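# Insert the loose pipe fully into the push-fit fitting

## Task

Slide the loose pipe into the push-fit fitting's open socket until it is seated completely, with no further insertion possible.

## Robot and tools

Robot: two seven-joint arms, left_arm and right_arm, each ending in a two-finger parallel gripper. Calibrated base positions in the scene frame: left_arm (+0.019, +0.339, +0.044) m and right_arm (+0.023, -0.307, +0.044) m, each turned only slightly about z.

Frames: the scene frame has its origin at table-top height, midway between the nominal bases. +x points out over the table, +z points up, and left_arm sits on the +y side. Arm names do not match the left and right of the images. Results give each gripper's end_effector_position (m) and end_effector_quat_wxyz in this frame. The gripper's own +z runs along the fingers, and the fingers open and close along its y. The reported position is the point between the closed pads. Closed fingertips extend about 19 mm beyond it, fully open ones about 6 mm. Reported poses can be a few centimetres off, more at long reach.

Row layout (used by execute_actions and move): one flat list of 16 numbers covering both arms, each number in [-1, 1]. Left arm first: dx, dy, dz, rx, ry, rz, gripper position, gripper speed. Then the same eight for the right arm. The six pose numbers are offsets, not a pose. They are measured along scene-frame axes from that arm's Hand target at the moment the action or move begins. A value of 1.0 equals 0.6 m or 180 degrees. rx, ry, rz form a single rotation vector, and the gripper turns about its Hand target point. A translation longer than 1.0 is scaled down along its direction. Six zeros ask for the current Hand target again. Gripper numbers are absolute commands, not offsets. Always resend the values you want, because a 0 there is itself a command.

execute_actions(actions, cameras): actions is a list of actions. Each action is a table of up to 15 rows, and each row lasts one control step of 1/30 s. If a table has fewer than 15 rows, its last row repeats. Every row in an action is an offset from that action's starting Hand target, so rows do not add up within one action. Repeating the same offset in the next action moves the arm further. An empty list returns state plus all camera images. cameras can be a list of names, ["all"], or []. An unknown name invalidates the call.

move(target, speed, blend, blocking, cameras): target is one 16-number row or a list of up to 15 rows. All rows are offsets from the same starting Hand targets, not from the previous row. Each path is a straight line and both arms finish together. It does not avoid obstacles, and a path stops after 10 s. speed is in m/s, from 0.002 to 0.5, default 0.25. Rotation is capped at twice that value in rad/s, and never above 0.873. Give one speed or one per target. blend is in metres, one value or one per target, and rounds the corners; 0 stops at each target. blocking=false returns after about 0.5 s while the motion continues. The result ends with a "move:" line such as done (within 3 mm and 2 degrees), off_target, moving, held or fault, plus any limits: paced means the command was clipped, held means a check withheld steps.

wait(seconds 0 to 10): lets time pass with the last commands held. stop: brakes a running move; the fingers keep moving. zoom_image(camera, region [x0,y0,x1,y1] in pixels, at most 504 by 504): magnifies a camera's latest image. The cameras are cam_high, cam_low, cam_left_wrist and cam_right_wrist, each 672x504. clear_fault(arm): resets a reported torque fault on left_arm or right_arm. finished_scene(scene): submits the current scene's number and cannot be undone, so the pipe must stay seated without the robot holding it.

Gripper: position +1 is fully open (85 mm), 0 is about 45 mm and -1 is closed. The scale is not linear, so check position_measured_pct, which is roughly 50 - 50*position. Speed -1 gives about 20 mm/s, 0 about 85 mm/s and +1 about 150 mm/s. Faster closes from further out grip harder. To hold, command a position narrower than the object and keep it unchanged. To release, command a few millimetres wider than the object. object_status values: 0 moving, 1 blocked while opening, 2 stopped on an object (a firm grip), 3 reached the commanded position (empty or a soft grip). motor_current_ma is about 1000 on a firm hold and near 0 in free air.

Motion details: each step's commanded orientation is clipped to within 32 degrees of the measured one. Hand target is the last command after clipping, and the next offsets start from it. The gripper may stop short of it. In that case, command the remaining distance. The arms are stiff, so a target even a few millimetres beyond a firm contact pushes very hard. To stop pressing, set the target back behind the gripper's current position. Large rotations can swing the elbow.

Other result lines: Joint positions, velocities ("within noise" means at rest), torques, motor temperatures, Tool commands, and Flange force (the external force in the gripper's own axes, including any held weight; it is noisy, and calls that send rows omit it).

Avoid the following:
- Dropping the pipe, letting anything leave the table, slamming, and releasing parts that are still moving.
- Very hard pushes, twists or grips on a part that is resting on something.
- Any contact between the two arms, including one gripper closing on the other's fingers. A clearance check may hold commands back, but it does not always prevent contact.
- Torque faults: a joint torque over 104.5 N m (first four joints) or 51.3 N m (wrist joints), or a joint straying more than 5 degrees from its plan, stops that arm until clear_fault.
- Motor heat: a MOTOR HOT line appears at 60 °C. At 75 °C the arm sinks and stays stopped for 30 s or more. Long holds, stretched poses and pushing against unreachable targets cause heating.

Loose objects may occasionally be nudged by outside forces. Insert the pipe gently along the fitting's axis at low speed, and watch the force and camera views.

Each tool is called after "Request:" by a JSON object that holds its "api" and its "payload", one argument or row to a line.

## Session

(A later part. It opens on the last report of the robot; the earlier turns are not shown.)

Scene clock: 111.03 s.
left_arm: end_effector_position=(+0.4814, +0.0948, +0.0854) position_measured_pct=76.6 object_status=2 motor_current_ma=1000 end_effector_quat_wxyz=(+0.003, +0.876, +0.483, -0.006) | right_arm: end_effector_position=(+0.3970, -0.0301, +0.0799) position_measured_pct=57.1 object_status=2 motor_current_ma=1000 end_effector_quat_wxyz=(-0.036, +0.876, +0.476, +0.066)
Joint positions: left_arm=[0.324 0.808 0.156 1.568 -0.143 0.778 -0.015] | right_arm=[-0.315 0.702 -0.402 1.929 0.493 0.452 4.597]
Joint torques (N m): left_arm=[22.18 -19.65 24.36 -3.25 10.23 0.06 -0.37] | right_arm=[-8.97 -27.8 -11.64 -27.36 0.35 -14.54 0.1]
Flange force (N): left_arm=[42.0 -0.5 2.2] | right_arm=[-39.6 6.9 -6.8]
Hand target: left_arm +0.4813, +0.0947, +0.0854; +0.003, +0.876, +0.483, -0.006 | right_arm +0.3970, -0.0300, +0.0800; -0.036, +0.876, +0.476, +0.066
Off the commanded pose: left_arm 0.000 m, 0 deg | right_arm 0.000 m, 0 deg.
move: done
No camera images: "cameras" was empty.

Request:
{"api": "move", "payload": {
  "target": [-0.00199,-0.00308,0,0,0,0,-0.75,-1.0,0,0,0,0,0,0,-0.45,-1.0],
  "speed": 0.02,
  "cameras": ["cam_low","cam_right_wrist"]
}}

Request:
{"api": "zoom_image", "payload": {
  "camera": "cam_low",
  "region": [378, 268, 418, 304]
}}

Request:
{"api": "zoom_image", "payload": {
  "camera": "cam_low",
  "region": [436, 268, 476, 304]
}}

Request:
{"api": "zoom_image", "payload": {
  "camera": "cam_right_wrist",
  "region": [230, 250, 430, 450]
}}

Scene clock: 112.40 s.
left_arm: end_effector_position=(+0.4801, +0.0929, +0.0854) position_measured_pct=76.6 object_status=2 motor_current_ma=1000 end_effector_quat_wxyz=(+0.003, +0.876, +0.483, -0.006) | right_arm: end_effector_position=(+0.3970, -0.0301, +0.0799) position_measured_pct=57.1 object_status=2 motor_current_ma=1000 end_effector_quat_wxyz=(-0.036, +0.876, +0.476, +0.066)
Joint positions: left_arm=[0.329 0.808 0.156 1.569 -0.143 0.777 -0.011] | right_arm=[-0.315 0.702 -0.402 1.929 0.493 0.452 4.597]
Joint torques (N m): left_arm=[28.63 -19.23 30.82 -2.29 13.09 0.13 -0.24] | right_arm=[-10.62 -30.02 -13.93 -33.31 0.49 -18.16 0.01]
Flange force (N): left_arm=[54.7 -0.3 2.5] | right_arm=[-50.2 6.8 -9.0]
Hand target: left_arm +0.4801, +0.0928, +0.0854; +0.003, +0.876, +0.483, -0.006 | right_arm +0.3970, -0.0300, +0.0800; -0.036, +0.876, +0.476, +0.066
Off the commanded pose: left_arm 0.000 m, 0 deg | right_arm 0.000 m, 0 deg.
move: done
camera_calibration:
cam_right_wrist: T_world_to_cam=[[0.849661, -0.527088, 0.0159583, -0.352726], [-0.521162, -0.843955, -0.127007, 0.245521], [0.0804118, 0.099596, -0.991773, 0.201935], [0, 0, 0, 1]] pos_world=[0.411415, 0.00117908, 0.237086]
Images, in order (width x height): cam_low 672x504, cam_right_wrist 672x504.

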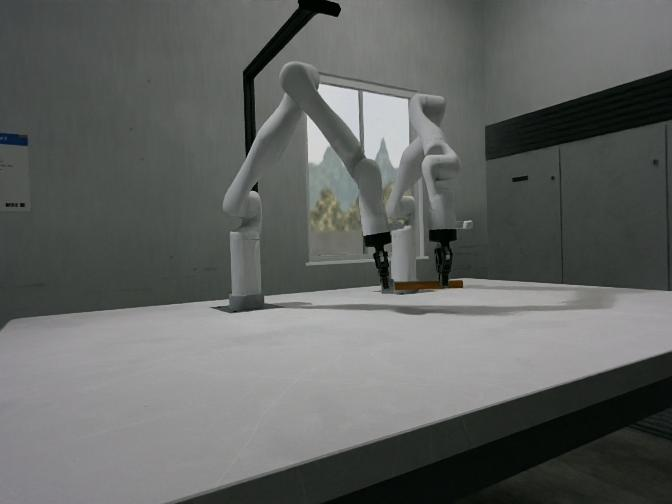

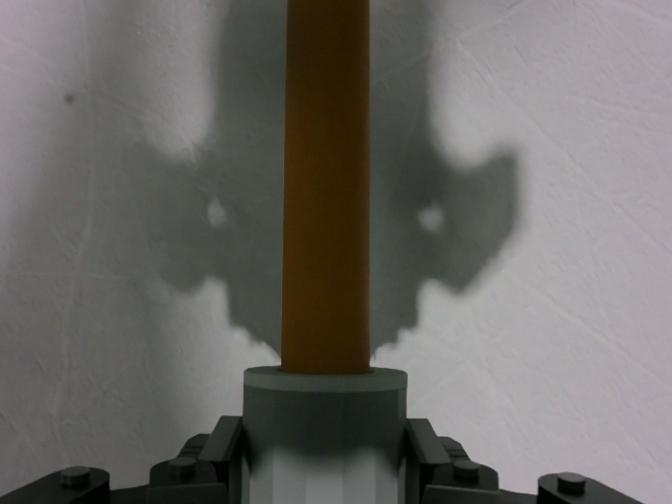

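Scaled by 12.600 from the camera's 672x504 image, which has a finer 960x720 frame.

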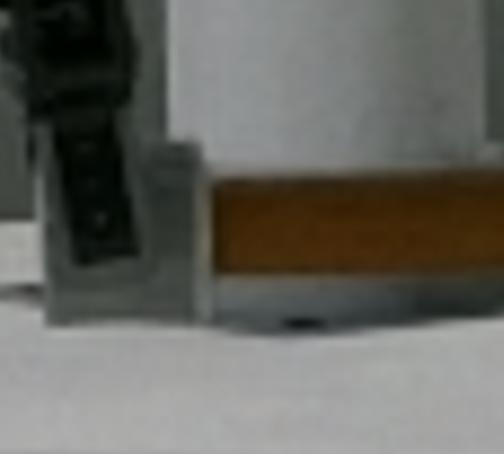

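Scaled by 12.600 from the camera's 672x504 image, which has a finer 960x720 frame.

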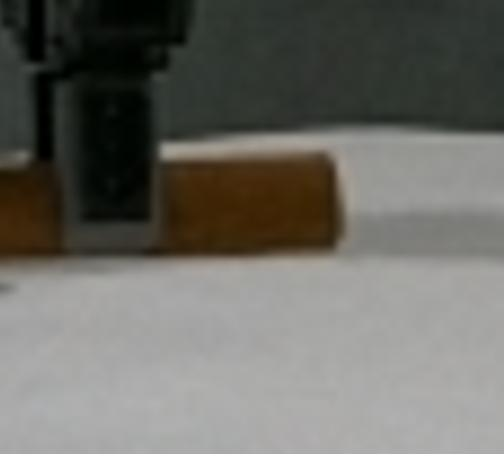

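Scaled by 2.520.

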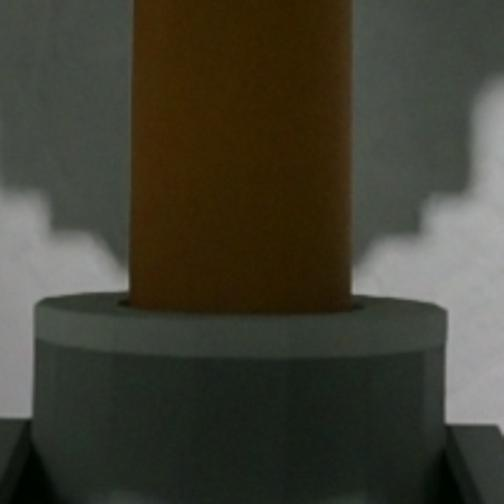

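Request:
{"api": "move", "payload": {
  "target": [0.0104, 0.0161, 0, 0, 0, 0, -0.75, -1.0, 0, 0, 0, 0, 0, 0, -0.45, -1.0],
  "speed": 0.04
}}

Scene clock: 115.30 s.
left_arm: end_effector_position=(+0.4862, +0.1023, +0.0854) position_measured_pct=76.6 object_status=2 motor_current_ma=1000 end_effector_quat_wxyz=(+0.003, +0.876, +0.483, -0.006) | right_arm: end_effector_position=(+0.3972, -0.0298, +0.0801) position_measured_pct=57.1 object_status=2 motor_current_ma=1000 end_effector_quat_wxyz=(-0.036, +0.876, +0.476, +0.067)
Joint positions: left_arm=[0.307 0.81 0.158 1.565 -0.144 0.78 -0.031] | right_arm=[-0.315 0.702 -0.402 1.928 0.493 0.452 4.597]
Joint torques (N m): left_arm=[-1.67 -21.11 0.19 -7.3 -0.26 -0.49 -0.49] | right_arm=[-1.98 -19.73 -2.81 -5.11 -0.28 -0.36 0.16]
Flange force (N): left_arm=[-4.2 -1.6 0.1] | right_arm=[-0.3 5.4 3.9]
Hand target: left_arm +0.4863, +0.1025, +0.0854; +0.003, +0.876, +0.483, -0.006 | right_arm +0.3971, -0.0300, +0.0800; -0.036, +0.876, +0.476, +0.066
Off the commanded pose: left_arm 0.000 m, 0 deg | right_arm 0.000 m, 0 deg.
move: done

Request:
{"api": "move", "payload": {
  "target": [0, 0, -0.0817, 0, 0, 0, -0.75, -1.0, 0, 0, -0.0817, 0, 0, 0, -0.45, -1.0],
  "speed": 0.08,
  "cameras": ["cam_high", "cam_low", "cam_left_wrist", "cam_right_wrist"]
}}

Scene clock: 117.43 s.
left_arm: end_effector_position=(+0.4863, +0.1025, +0.0364) position_measured_pct=76.6 object_status=2 motor_current_ma=1000 end_effector_quat_wxyz=(+0.003, +0.876, +0.483, -0.006) | right_arm: end_effector_position=(+0.3971, -0.0300, +0.0310) position_measured_pct=57.1 object_status=2 motor_current_ma=1000 end_effector_quat_wxyz=(-0.036, +0.876, +0.476, +0.066)
Joint positions: left_arm=[0.316 0.897 0.142 1.58 -0.157 0.677 -0.023] | right_arm=[-0.38 0.8 -0.307 1.945 0.557 0.321 4.538]
Joint torques (N m): left_arm=[-0.92 -21.57 0.77 -5.96 -0.1 -0.17 -0.44] | right_arm=[-1.69 -20.89 -1.93 -4.9 -0.27 -0.55 0.18]
Flange force (N): left_arm=[-2.5 -0.3 0.5] | right_arm=[-1.3 4.8 3.6]
Hand target: left_arm +0.4863, +0.1025, +0.0363; +0.003, +0.876, +0.483, -0.006 | right_arm +0.3970, -0.0300, +0.0309; -0.036, +0.876, +0.476, +0.066
Off the commanded pose: left_arm 0.000 m, 0 deg | right_arm 0.000 m, 0 deg.
move: done
camera_calibration:
cam_left_wrist: T_world_to_cam=[[0.856734, -0.515329, -0.0210354, -0.360588], [-0.513916, -0.856407, 0.0495678, 0.383465], [-0.0435586, -0.031656, -0.998549, 0.214492], [0, 0, 0, 1]] pos_world=[0.51534, 0.149371, 0.187588]
cam_right_wrist: T_world_to_cam=[[0.849701, -0.527022, 0.0160006, -0.352002], [-0.521082, -0.843984, -0.12714, 0.239438], [0.0805101, 0.0996937, -0.991756, 0.153376], [0, 0, 0, 1]] pos_world=[0.411515, 0.00127862, 0.188186]

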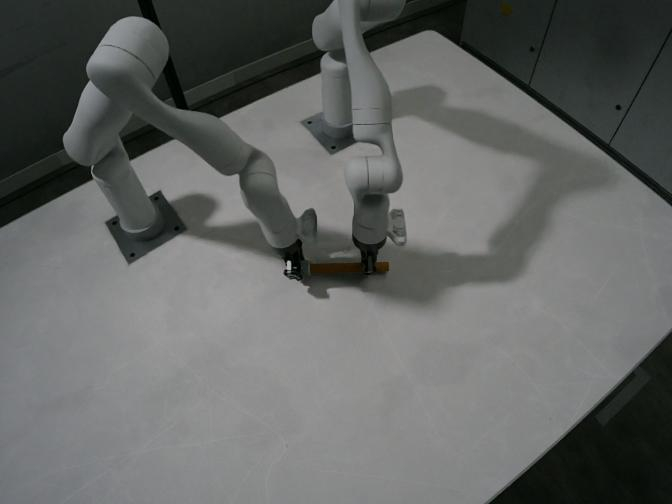

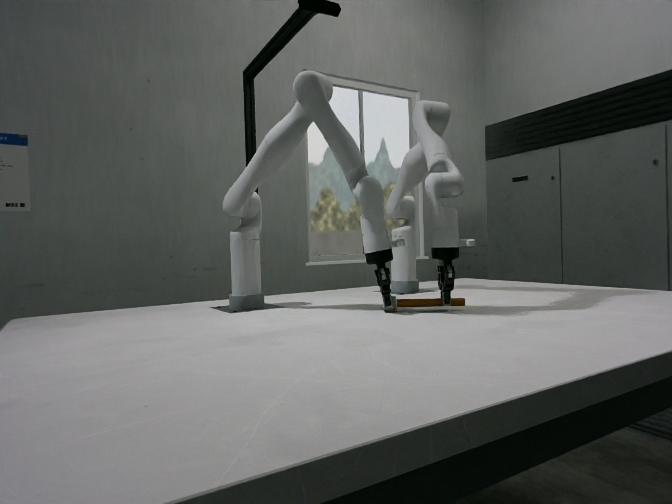

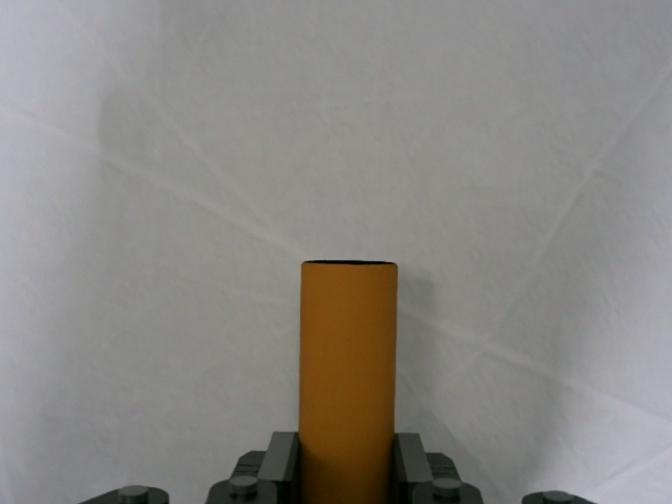

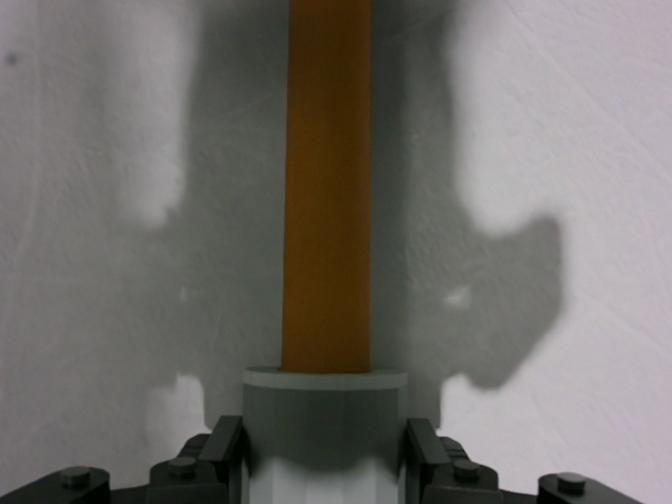

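Request:
{"api": "move", "payload": {
  "target": [0, 0, -0.005, 0, 0, 0, -0.75, -1.0, 0, 0, -0.005, 0, 0, 0, -0.45, -1.0],
  "speed": 0.02
}}

Request:
{"api": "move", "payload": {
  "target": [0, 0, -0.002, 0, 0, 0, -0.75, -1.0, 0, 0, -0.002, 0, 0, 0, -0.45, -1.0],
  "speed": 0.01
}}

Scene clock: 118.73 s.
left_arm: end_effector_position=(+0.4863, +0.1025, +0.0334) position_measured_pct=76.6 object_status=2 motor_current_ma=1000 end_effector_quat_wxyz=(+0.003, +0.876, +0.483, -0.006) | right_arm: end_effector_position=(+0.3970, -0.0300, +0.0280) position_measured_pct=57.1 object_status=2 motor_current_ma=1000 end_effector_quat_wxyz=(-0.036, +0.876, +0.476, +0.066)
Joint positions: left_arm=[0.316 0.902 0.141 1.581 -0.157 0.671 -0.022] | right_arm=[-0.384 0.807 -0.301 1.945 0.56 0.313 4.535]
Joint torques (N m): left_arm=[-0.92 -21.73 0.89 -5.92 0.01 -0.07 -0.49] | right_arm=[-1.73 -20.95 -2.39 -4.87 -0.24 -0.8 0.13]
Flange force (N): left_arm=[-2.6 -0.4 1.0] | right_arm=[-1.3 4.7 3.8]
Hand target: left_arm +0.4863, +0.1025, +0.0333; +0.003, +0.876, +0.483, -0.006 | right_arm +0.3970, -0.0300, +0.0279; -0.036, +0.876, +0.476, +0.066
Off the commanded pose: left_arm 0.000 m, 0 deg | right_arm 0.000 m, 0 deg.
move: done

Scene clock: 119.43 s.
left_arm: end_effector_position=(+0.4863, +0.1025, +0.0321) position_measured_pct=76.6 object_status=2 motor_current_ma=1000 end_effector_quat_wxyz=(+0.003, +0.876, +0.483, -0.006) | right_arm: end_effector_position=(+0.3971, -0.0300, +0.0268) position_measured_pct=57.1 object_status=2 motor_current_ma=1000 end_effector_quat_wxyz=(-0.036, +0.876, +0.476, +0.067)
Joint positions: left_arm=[0.317 0.905 0.14 1.581 -0.158 0.669 -0.022] | right_arm=[-0.386 0.809 -0.298 1.946 0.562 0.31 4.534]
Joint torques (N m): left_arm=[-0.96 -21.95 0.85 -5.95 -0.13 -0.09 -0.51] | right_arm=[-1.63 -11.4 -0.5 -6.04 0.36 -1.95 0.16]
Flange force (N): left_arm=[-2.7 -0.2 1.3] | right_arm=[-5.9 1.1 -24.6]
Hand target: left_arm +0.4863, +0.1025, +0.0321; +0.003, +0.876, +0.483, -0.006 | right_arm +0.3970, -0.0301, +0.0267; -0.036, +0.876, +0.476, +0.066
Off the commanded pose: left_arm 0.000 m, 0 deg | right_arm 0.000 m, 0 deg.
move: done

Request:
{"api": "move", "payload": {
  "target": [
    [0, 0, 0.001, 0, 0, 0, -0.75, -1.0, 0, 0, 0.001, 0, 0, 0, -0.45, -1.0],
    [0, 0, 0.001, 0, 0, 0, -0.75, -1.0, 0, 0, 0.001, 0, 0, 0, 0.25, -0.6],
    [0.00127, 0.00196, -0.0083, -0.01025, 0.00665, 0, -0.75, -1.0, 0, 0, 0.001, 0, 0, 0, 0.25, -0.6]
  ],
  "speed": [0.02, 0.02, 0.03]
}}

Scene clock: 126.80 s.
left_arm: end_effector_position=(+0.4871, +0.1036, +0.0272) position_measured_pct=76.6 object_status=2 motor_current_ma=1000 end_effector_quat_wxyz=(+0.012, +0.875, +0.483, -0.022) | right_arm: end_effector_position=(+0.3971, -0.0300, +0.0273) position_measured_pct=37.7 object_status=3 motor_current_ma=0 end_effector_quat_wxyz=(-0.036, +0.876, +0.476, +0.066)
Joint positions: left_arm=[0.273 0.92 0.173 1.576 -0.141 0.667 -0.06] | right_arm=[-0.385 0.808 -0.3 1.945 0.561 0.311 4.534]
Joint torques (N m): left_arm=[-0.51 -21.06 1.52 -6.43 0.2 -0.76 -0.4] | right_arm=[-2.18 -19.53 -2.29 -4.43 -0.13 -0.66 0.18]
Flange force (N): left_arm=[-1.9 -2.3 -1.7] | right_arm=[-1.2 5.6 0.3]
Hand target: left_arm +0.4871, +0.1037, +0.0272; +0.012, +0.875, +0.483, -0.023 | right_arm +0.3970, -0.0300, +0.0273; -0.036, +0.876, +0.476, +0.066
Off the commanded pose: left_arm 0.000 m, 0 deg | right_arm 0.000 m, 0 deg.
move: done

Request:
{"api": "move", "payload": {
  "target": [0, 0, -0.0007, 0, 0, 0, -0.75, -1.0, 0, 0, 0, 0, 0, 0, 0.25, -0.6],
  "speed": 0.01
}}

Scene clock: 128.03 s.
left_arm: end_effector_position=(+0.4871, +0.1037, +0.0268) position_measured_pct=76.6 object_status=2 motor_current_ma=1000 end_effector_quat_wxyz=(+0.012, +0.875, +0.483, -0.023) | right_arm: end_effector_position=(+0.3970, -0.0300, +0.0273) position_measured_pct=37.7 object_status=3 motor_current_ma=0 end_effector_quat_wxyz=(-0.036, +0.876, +0.476, +0.066)
Joint positions: left_arm=[0.273 0.921 0.173 1.576 -0.141 0.667 -0.06] | right_arm=[-0.385 0.808 -0.3 1.945 0.561 0.311 4.534]
Joint torques (N m): left_arm=[-0.47 -17.22 1.07 -6.39 0.11 -1.73 -0.43] | right_arm=[-2.24 -19.56 -2.35 -4.49 -0.13 -0.62 0.22]
Flange force (N): left_arm=[-2.6 -5.3 -10.9] | right_arm=[-1.6 5.5 0.5]
Hand target: left_arm +0.4871, +0.1037, +0.0267; +0.012, +0.875, +0.483, -0.023 | right_arm +0.3970, -0.0300, +0.0273; -0.036, +0.876, +0.476, +0.066
Off the commanded pose: left_arm 0.000 m, 0 deg | right_arm 0.000 m, 0 deg.
move: done

Request:
{"api": "move", "payload": {
  "target": [
    [0, 0, 0, 0, 0, 0, -0.2, -0.6, 0, 0, 0, 0, 0, 0, 0.25, -0.6],
    [0, 0, 0.18, 0, 0, 0, -0.2, -0.6, 0, 0, 0.18, 0, 0, 0, 0.25, -0.6]
  ],
  "speed": [0.02, 0.12],
  "cameras": ["cam_high", "cam_low", "cam_left_wrist", "cam_right_wrist"]
}}

Scene clock: 130.77 s.
left_arm: end_effector_position=(+0.4871, +0.1037, +0.1347) position_measured_pct=60.2 object_status=3 motor_current_ma=0 end_effector_quat_wxyz=(+0.012, +0.875, +0.483, -0.023) | right_arm: end_effector_position=(+0.3970, -0.0300, +0.1353) position_measured_pct=37.7 object_status=3 motor_current_ma=0 end_effector_quat_wxyz=(-0.036, +0.876, +0.476, +0.066)
Joint positions: left_arm=[0.252 0.738 0.207 1.525 -0.113 0.9 -0.072] | right_arm=[-0.252 0.599 -0.489 1.888 0.408 0.601 4.67]
Joint torques (N m): left_arm=[-0.49 -21.19 1.69 -7.94 0.25 -0.25 -0.48] | right_arm=[-2.13 -18.05 -2.73 -6.33 -0.27 -0.55 0.15]
Flange force (N): left_arm=[-1.8 -1.5 2.0] | right_arm=[-1.3 5.1 1.1]
Hand target: left_arm +0.4871, +0.1037, +0.1347; +0.012, +0.875, +0.483, -0.023 | right_arm +0.3970, -0.0300, +0.1353; -0.036, +0.876, +0.476, +0.066
Off the commanded pose: left_arm 0.000 m, 0 deg | right_arm 0.000 m, 0 deg.
move: done
camera_calibration:
cam_left_wrist: T_world_to_cam=[[0.856277, -0.516032, -0.0223843, -0.358113], [-0.512483, -0.854195, 0.0878158, 0.373917], [-0.0644364, -0.063723, -0.995885, 0.32581], [0, 0, 0, 1]] pos_world=[0.519264, 0.155362, 0.283617]
cam_right_wrist: T_world_to_cam=[[0.84965, -0.527102, 0.0160739, -0.353586], [-0.52115, -0.843934, -0.127194, 0.252691], [0.0806096, 0.0996935, -0.991748, 0.25678], [0, 0, 0, 1]] pos_world=[0.411415, 0.00127887, 0.292486]

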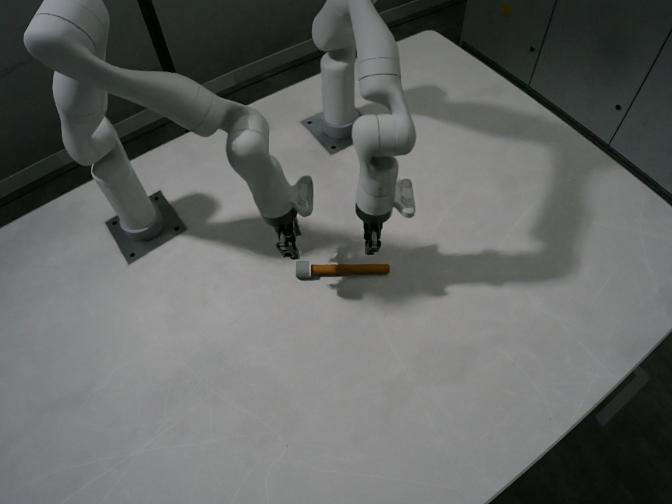

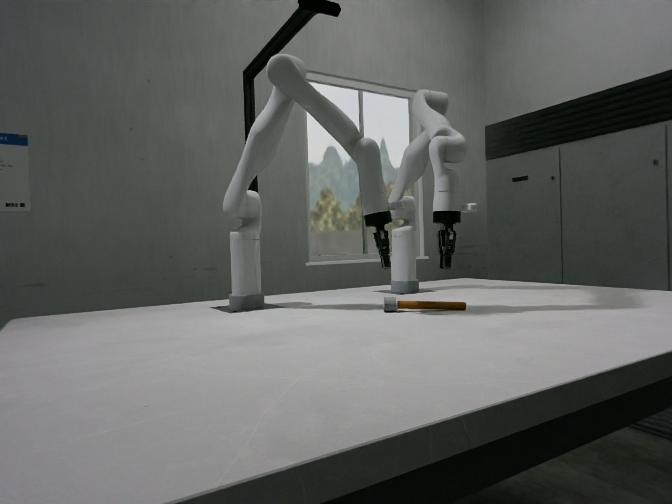

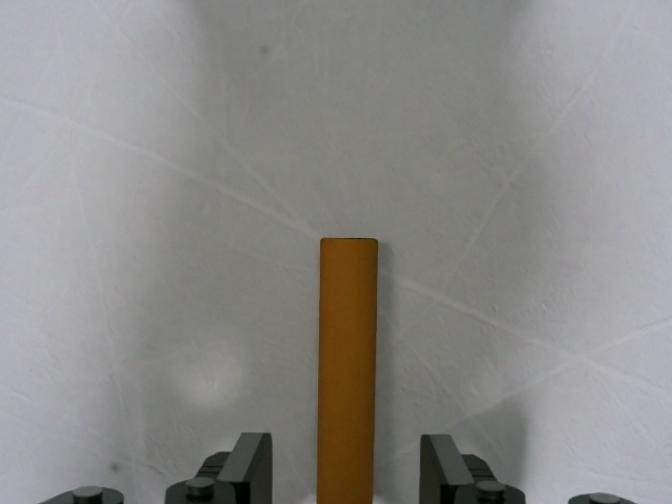

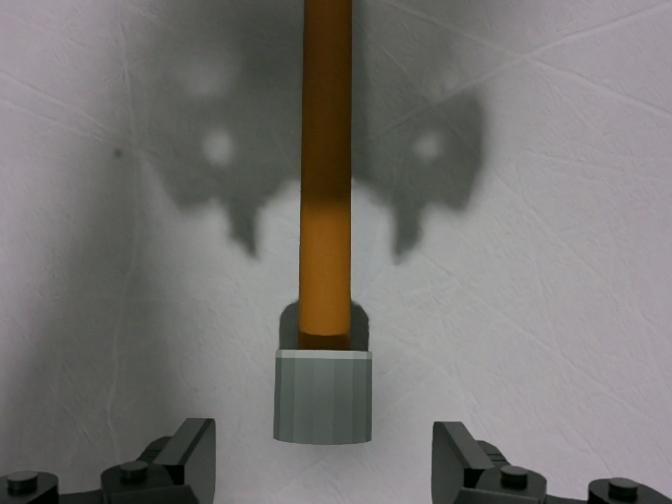

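Request:
{"api": "zoom_image", "payload": {
  "camera": "cam_high",
  "region": [284, 235, 404, 305]
}}

Request:
{"api": "zoom_image", "payload": {
  "camera": "cam_low",
  "region": [374, 280, 478, 330]
}}

Scaled by 4.200 from the camera's 672x504 image, which has a finer 960x720 frame.

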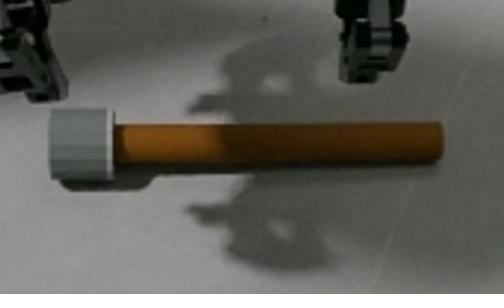

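Scaled by 4.846 from the camera's 672x504 image, which has a finer 960x720 frame.

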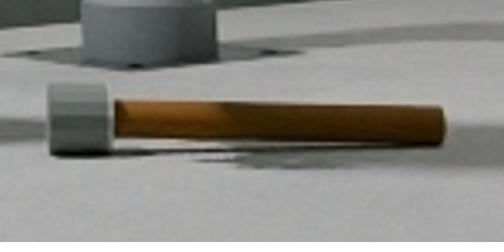

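Request:
{"api": "finished_scene", "payload": {
  "scene": 2
}}

The scene is finished: the task was done.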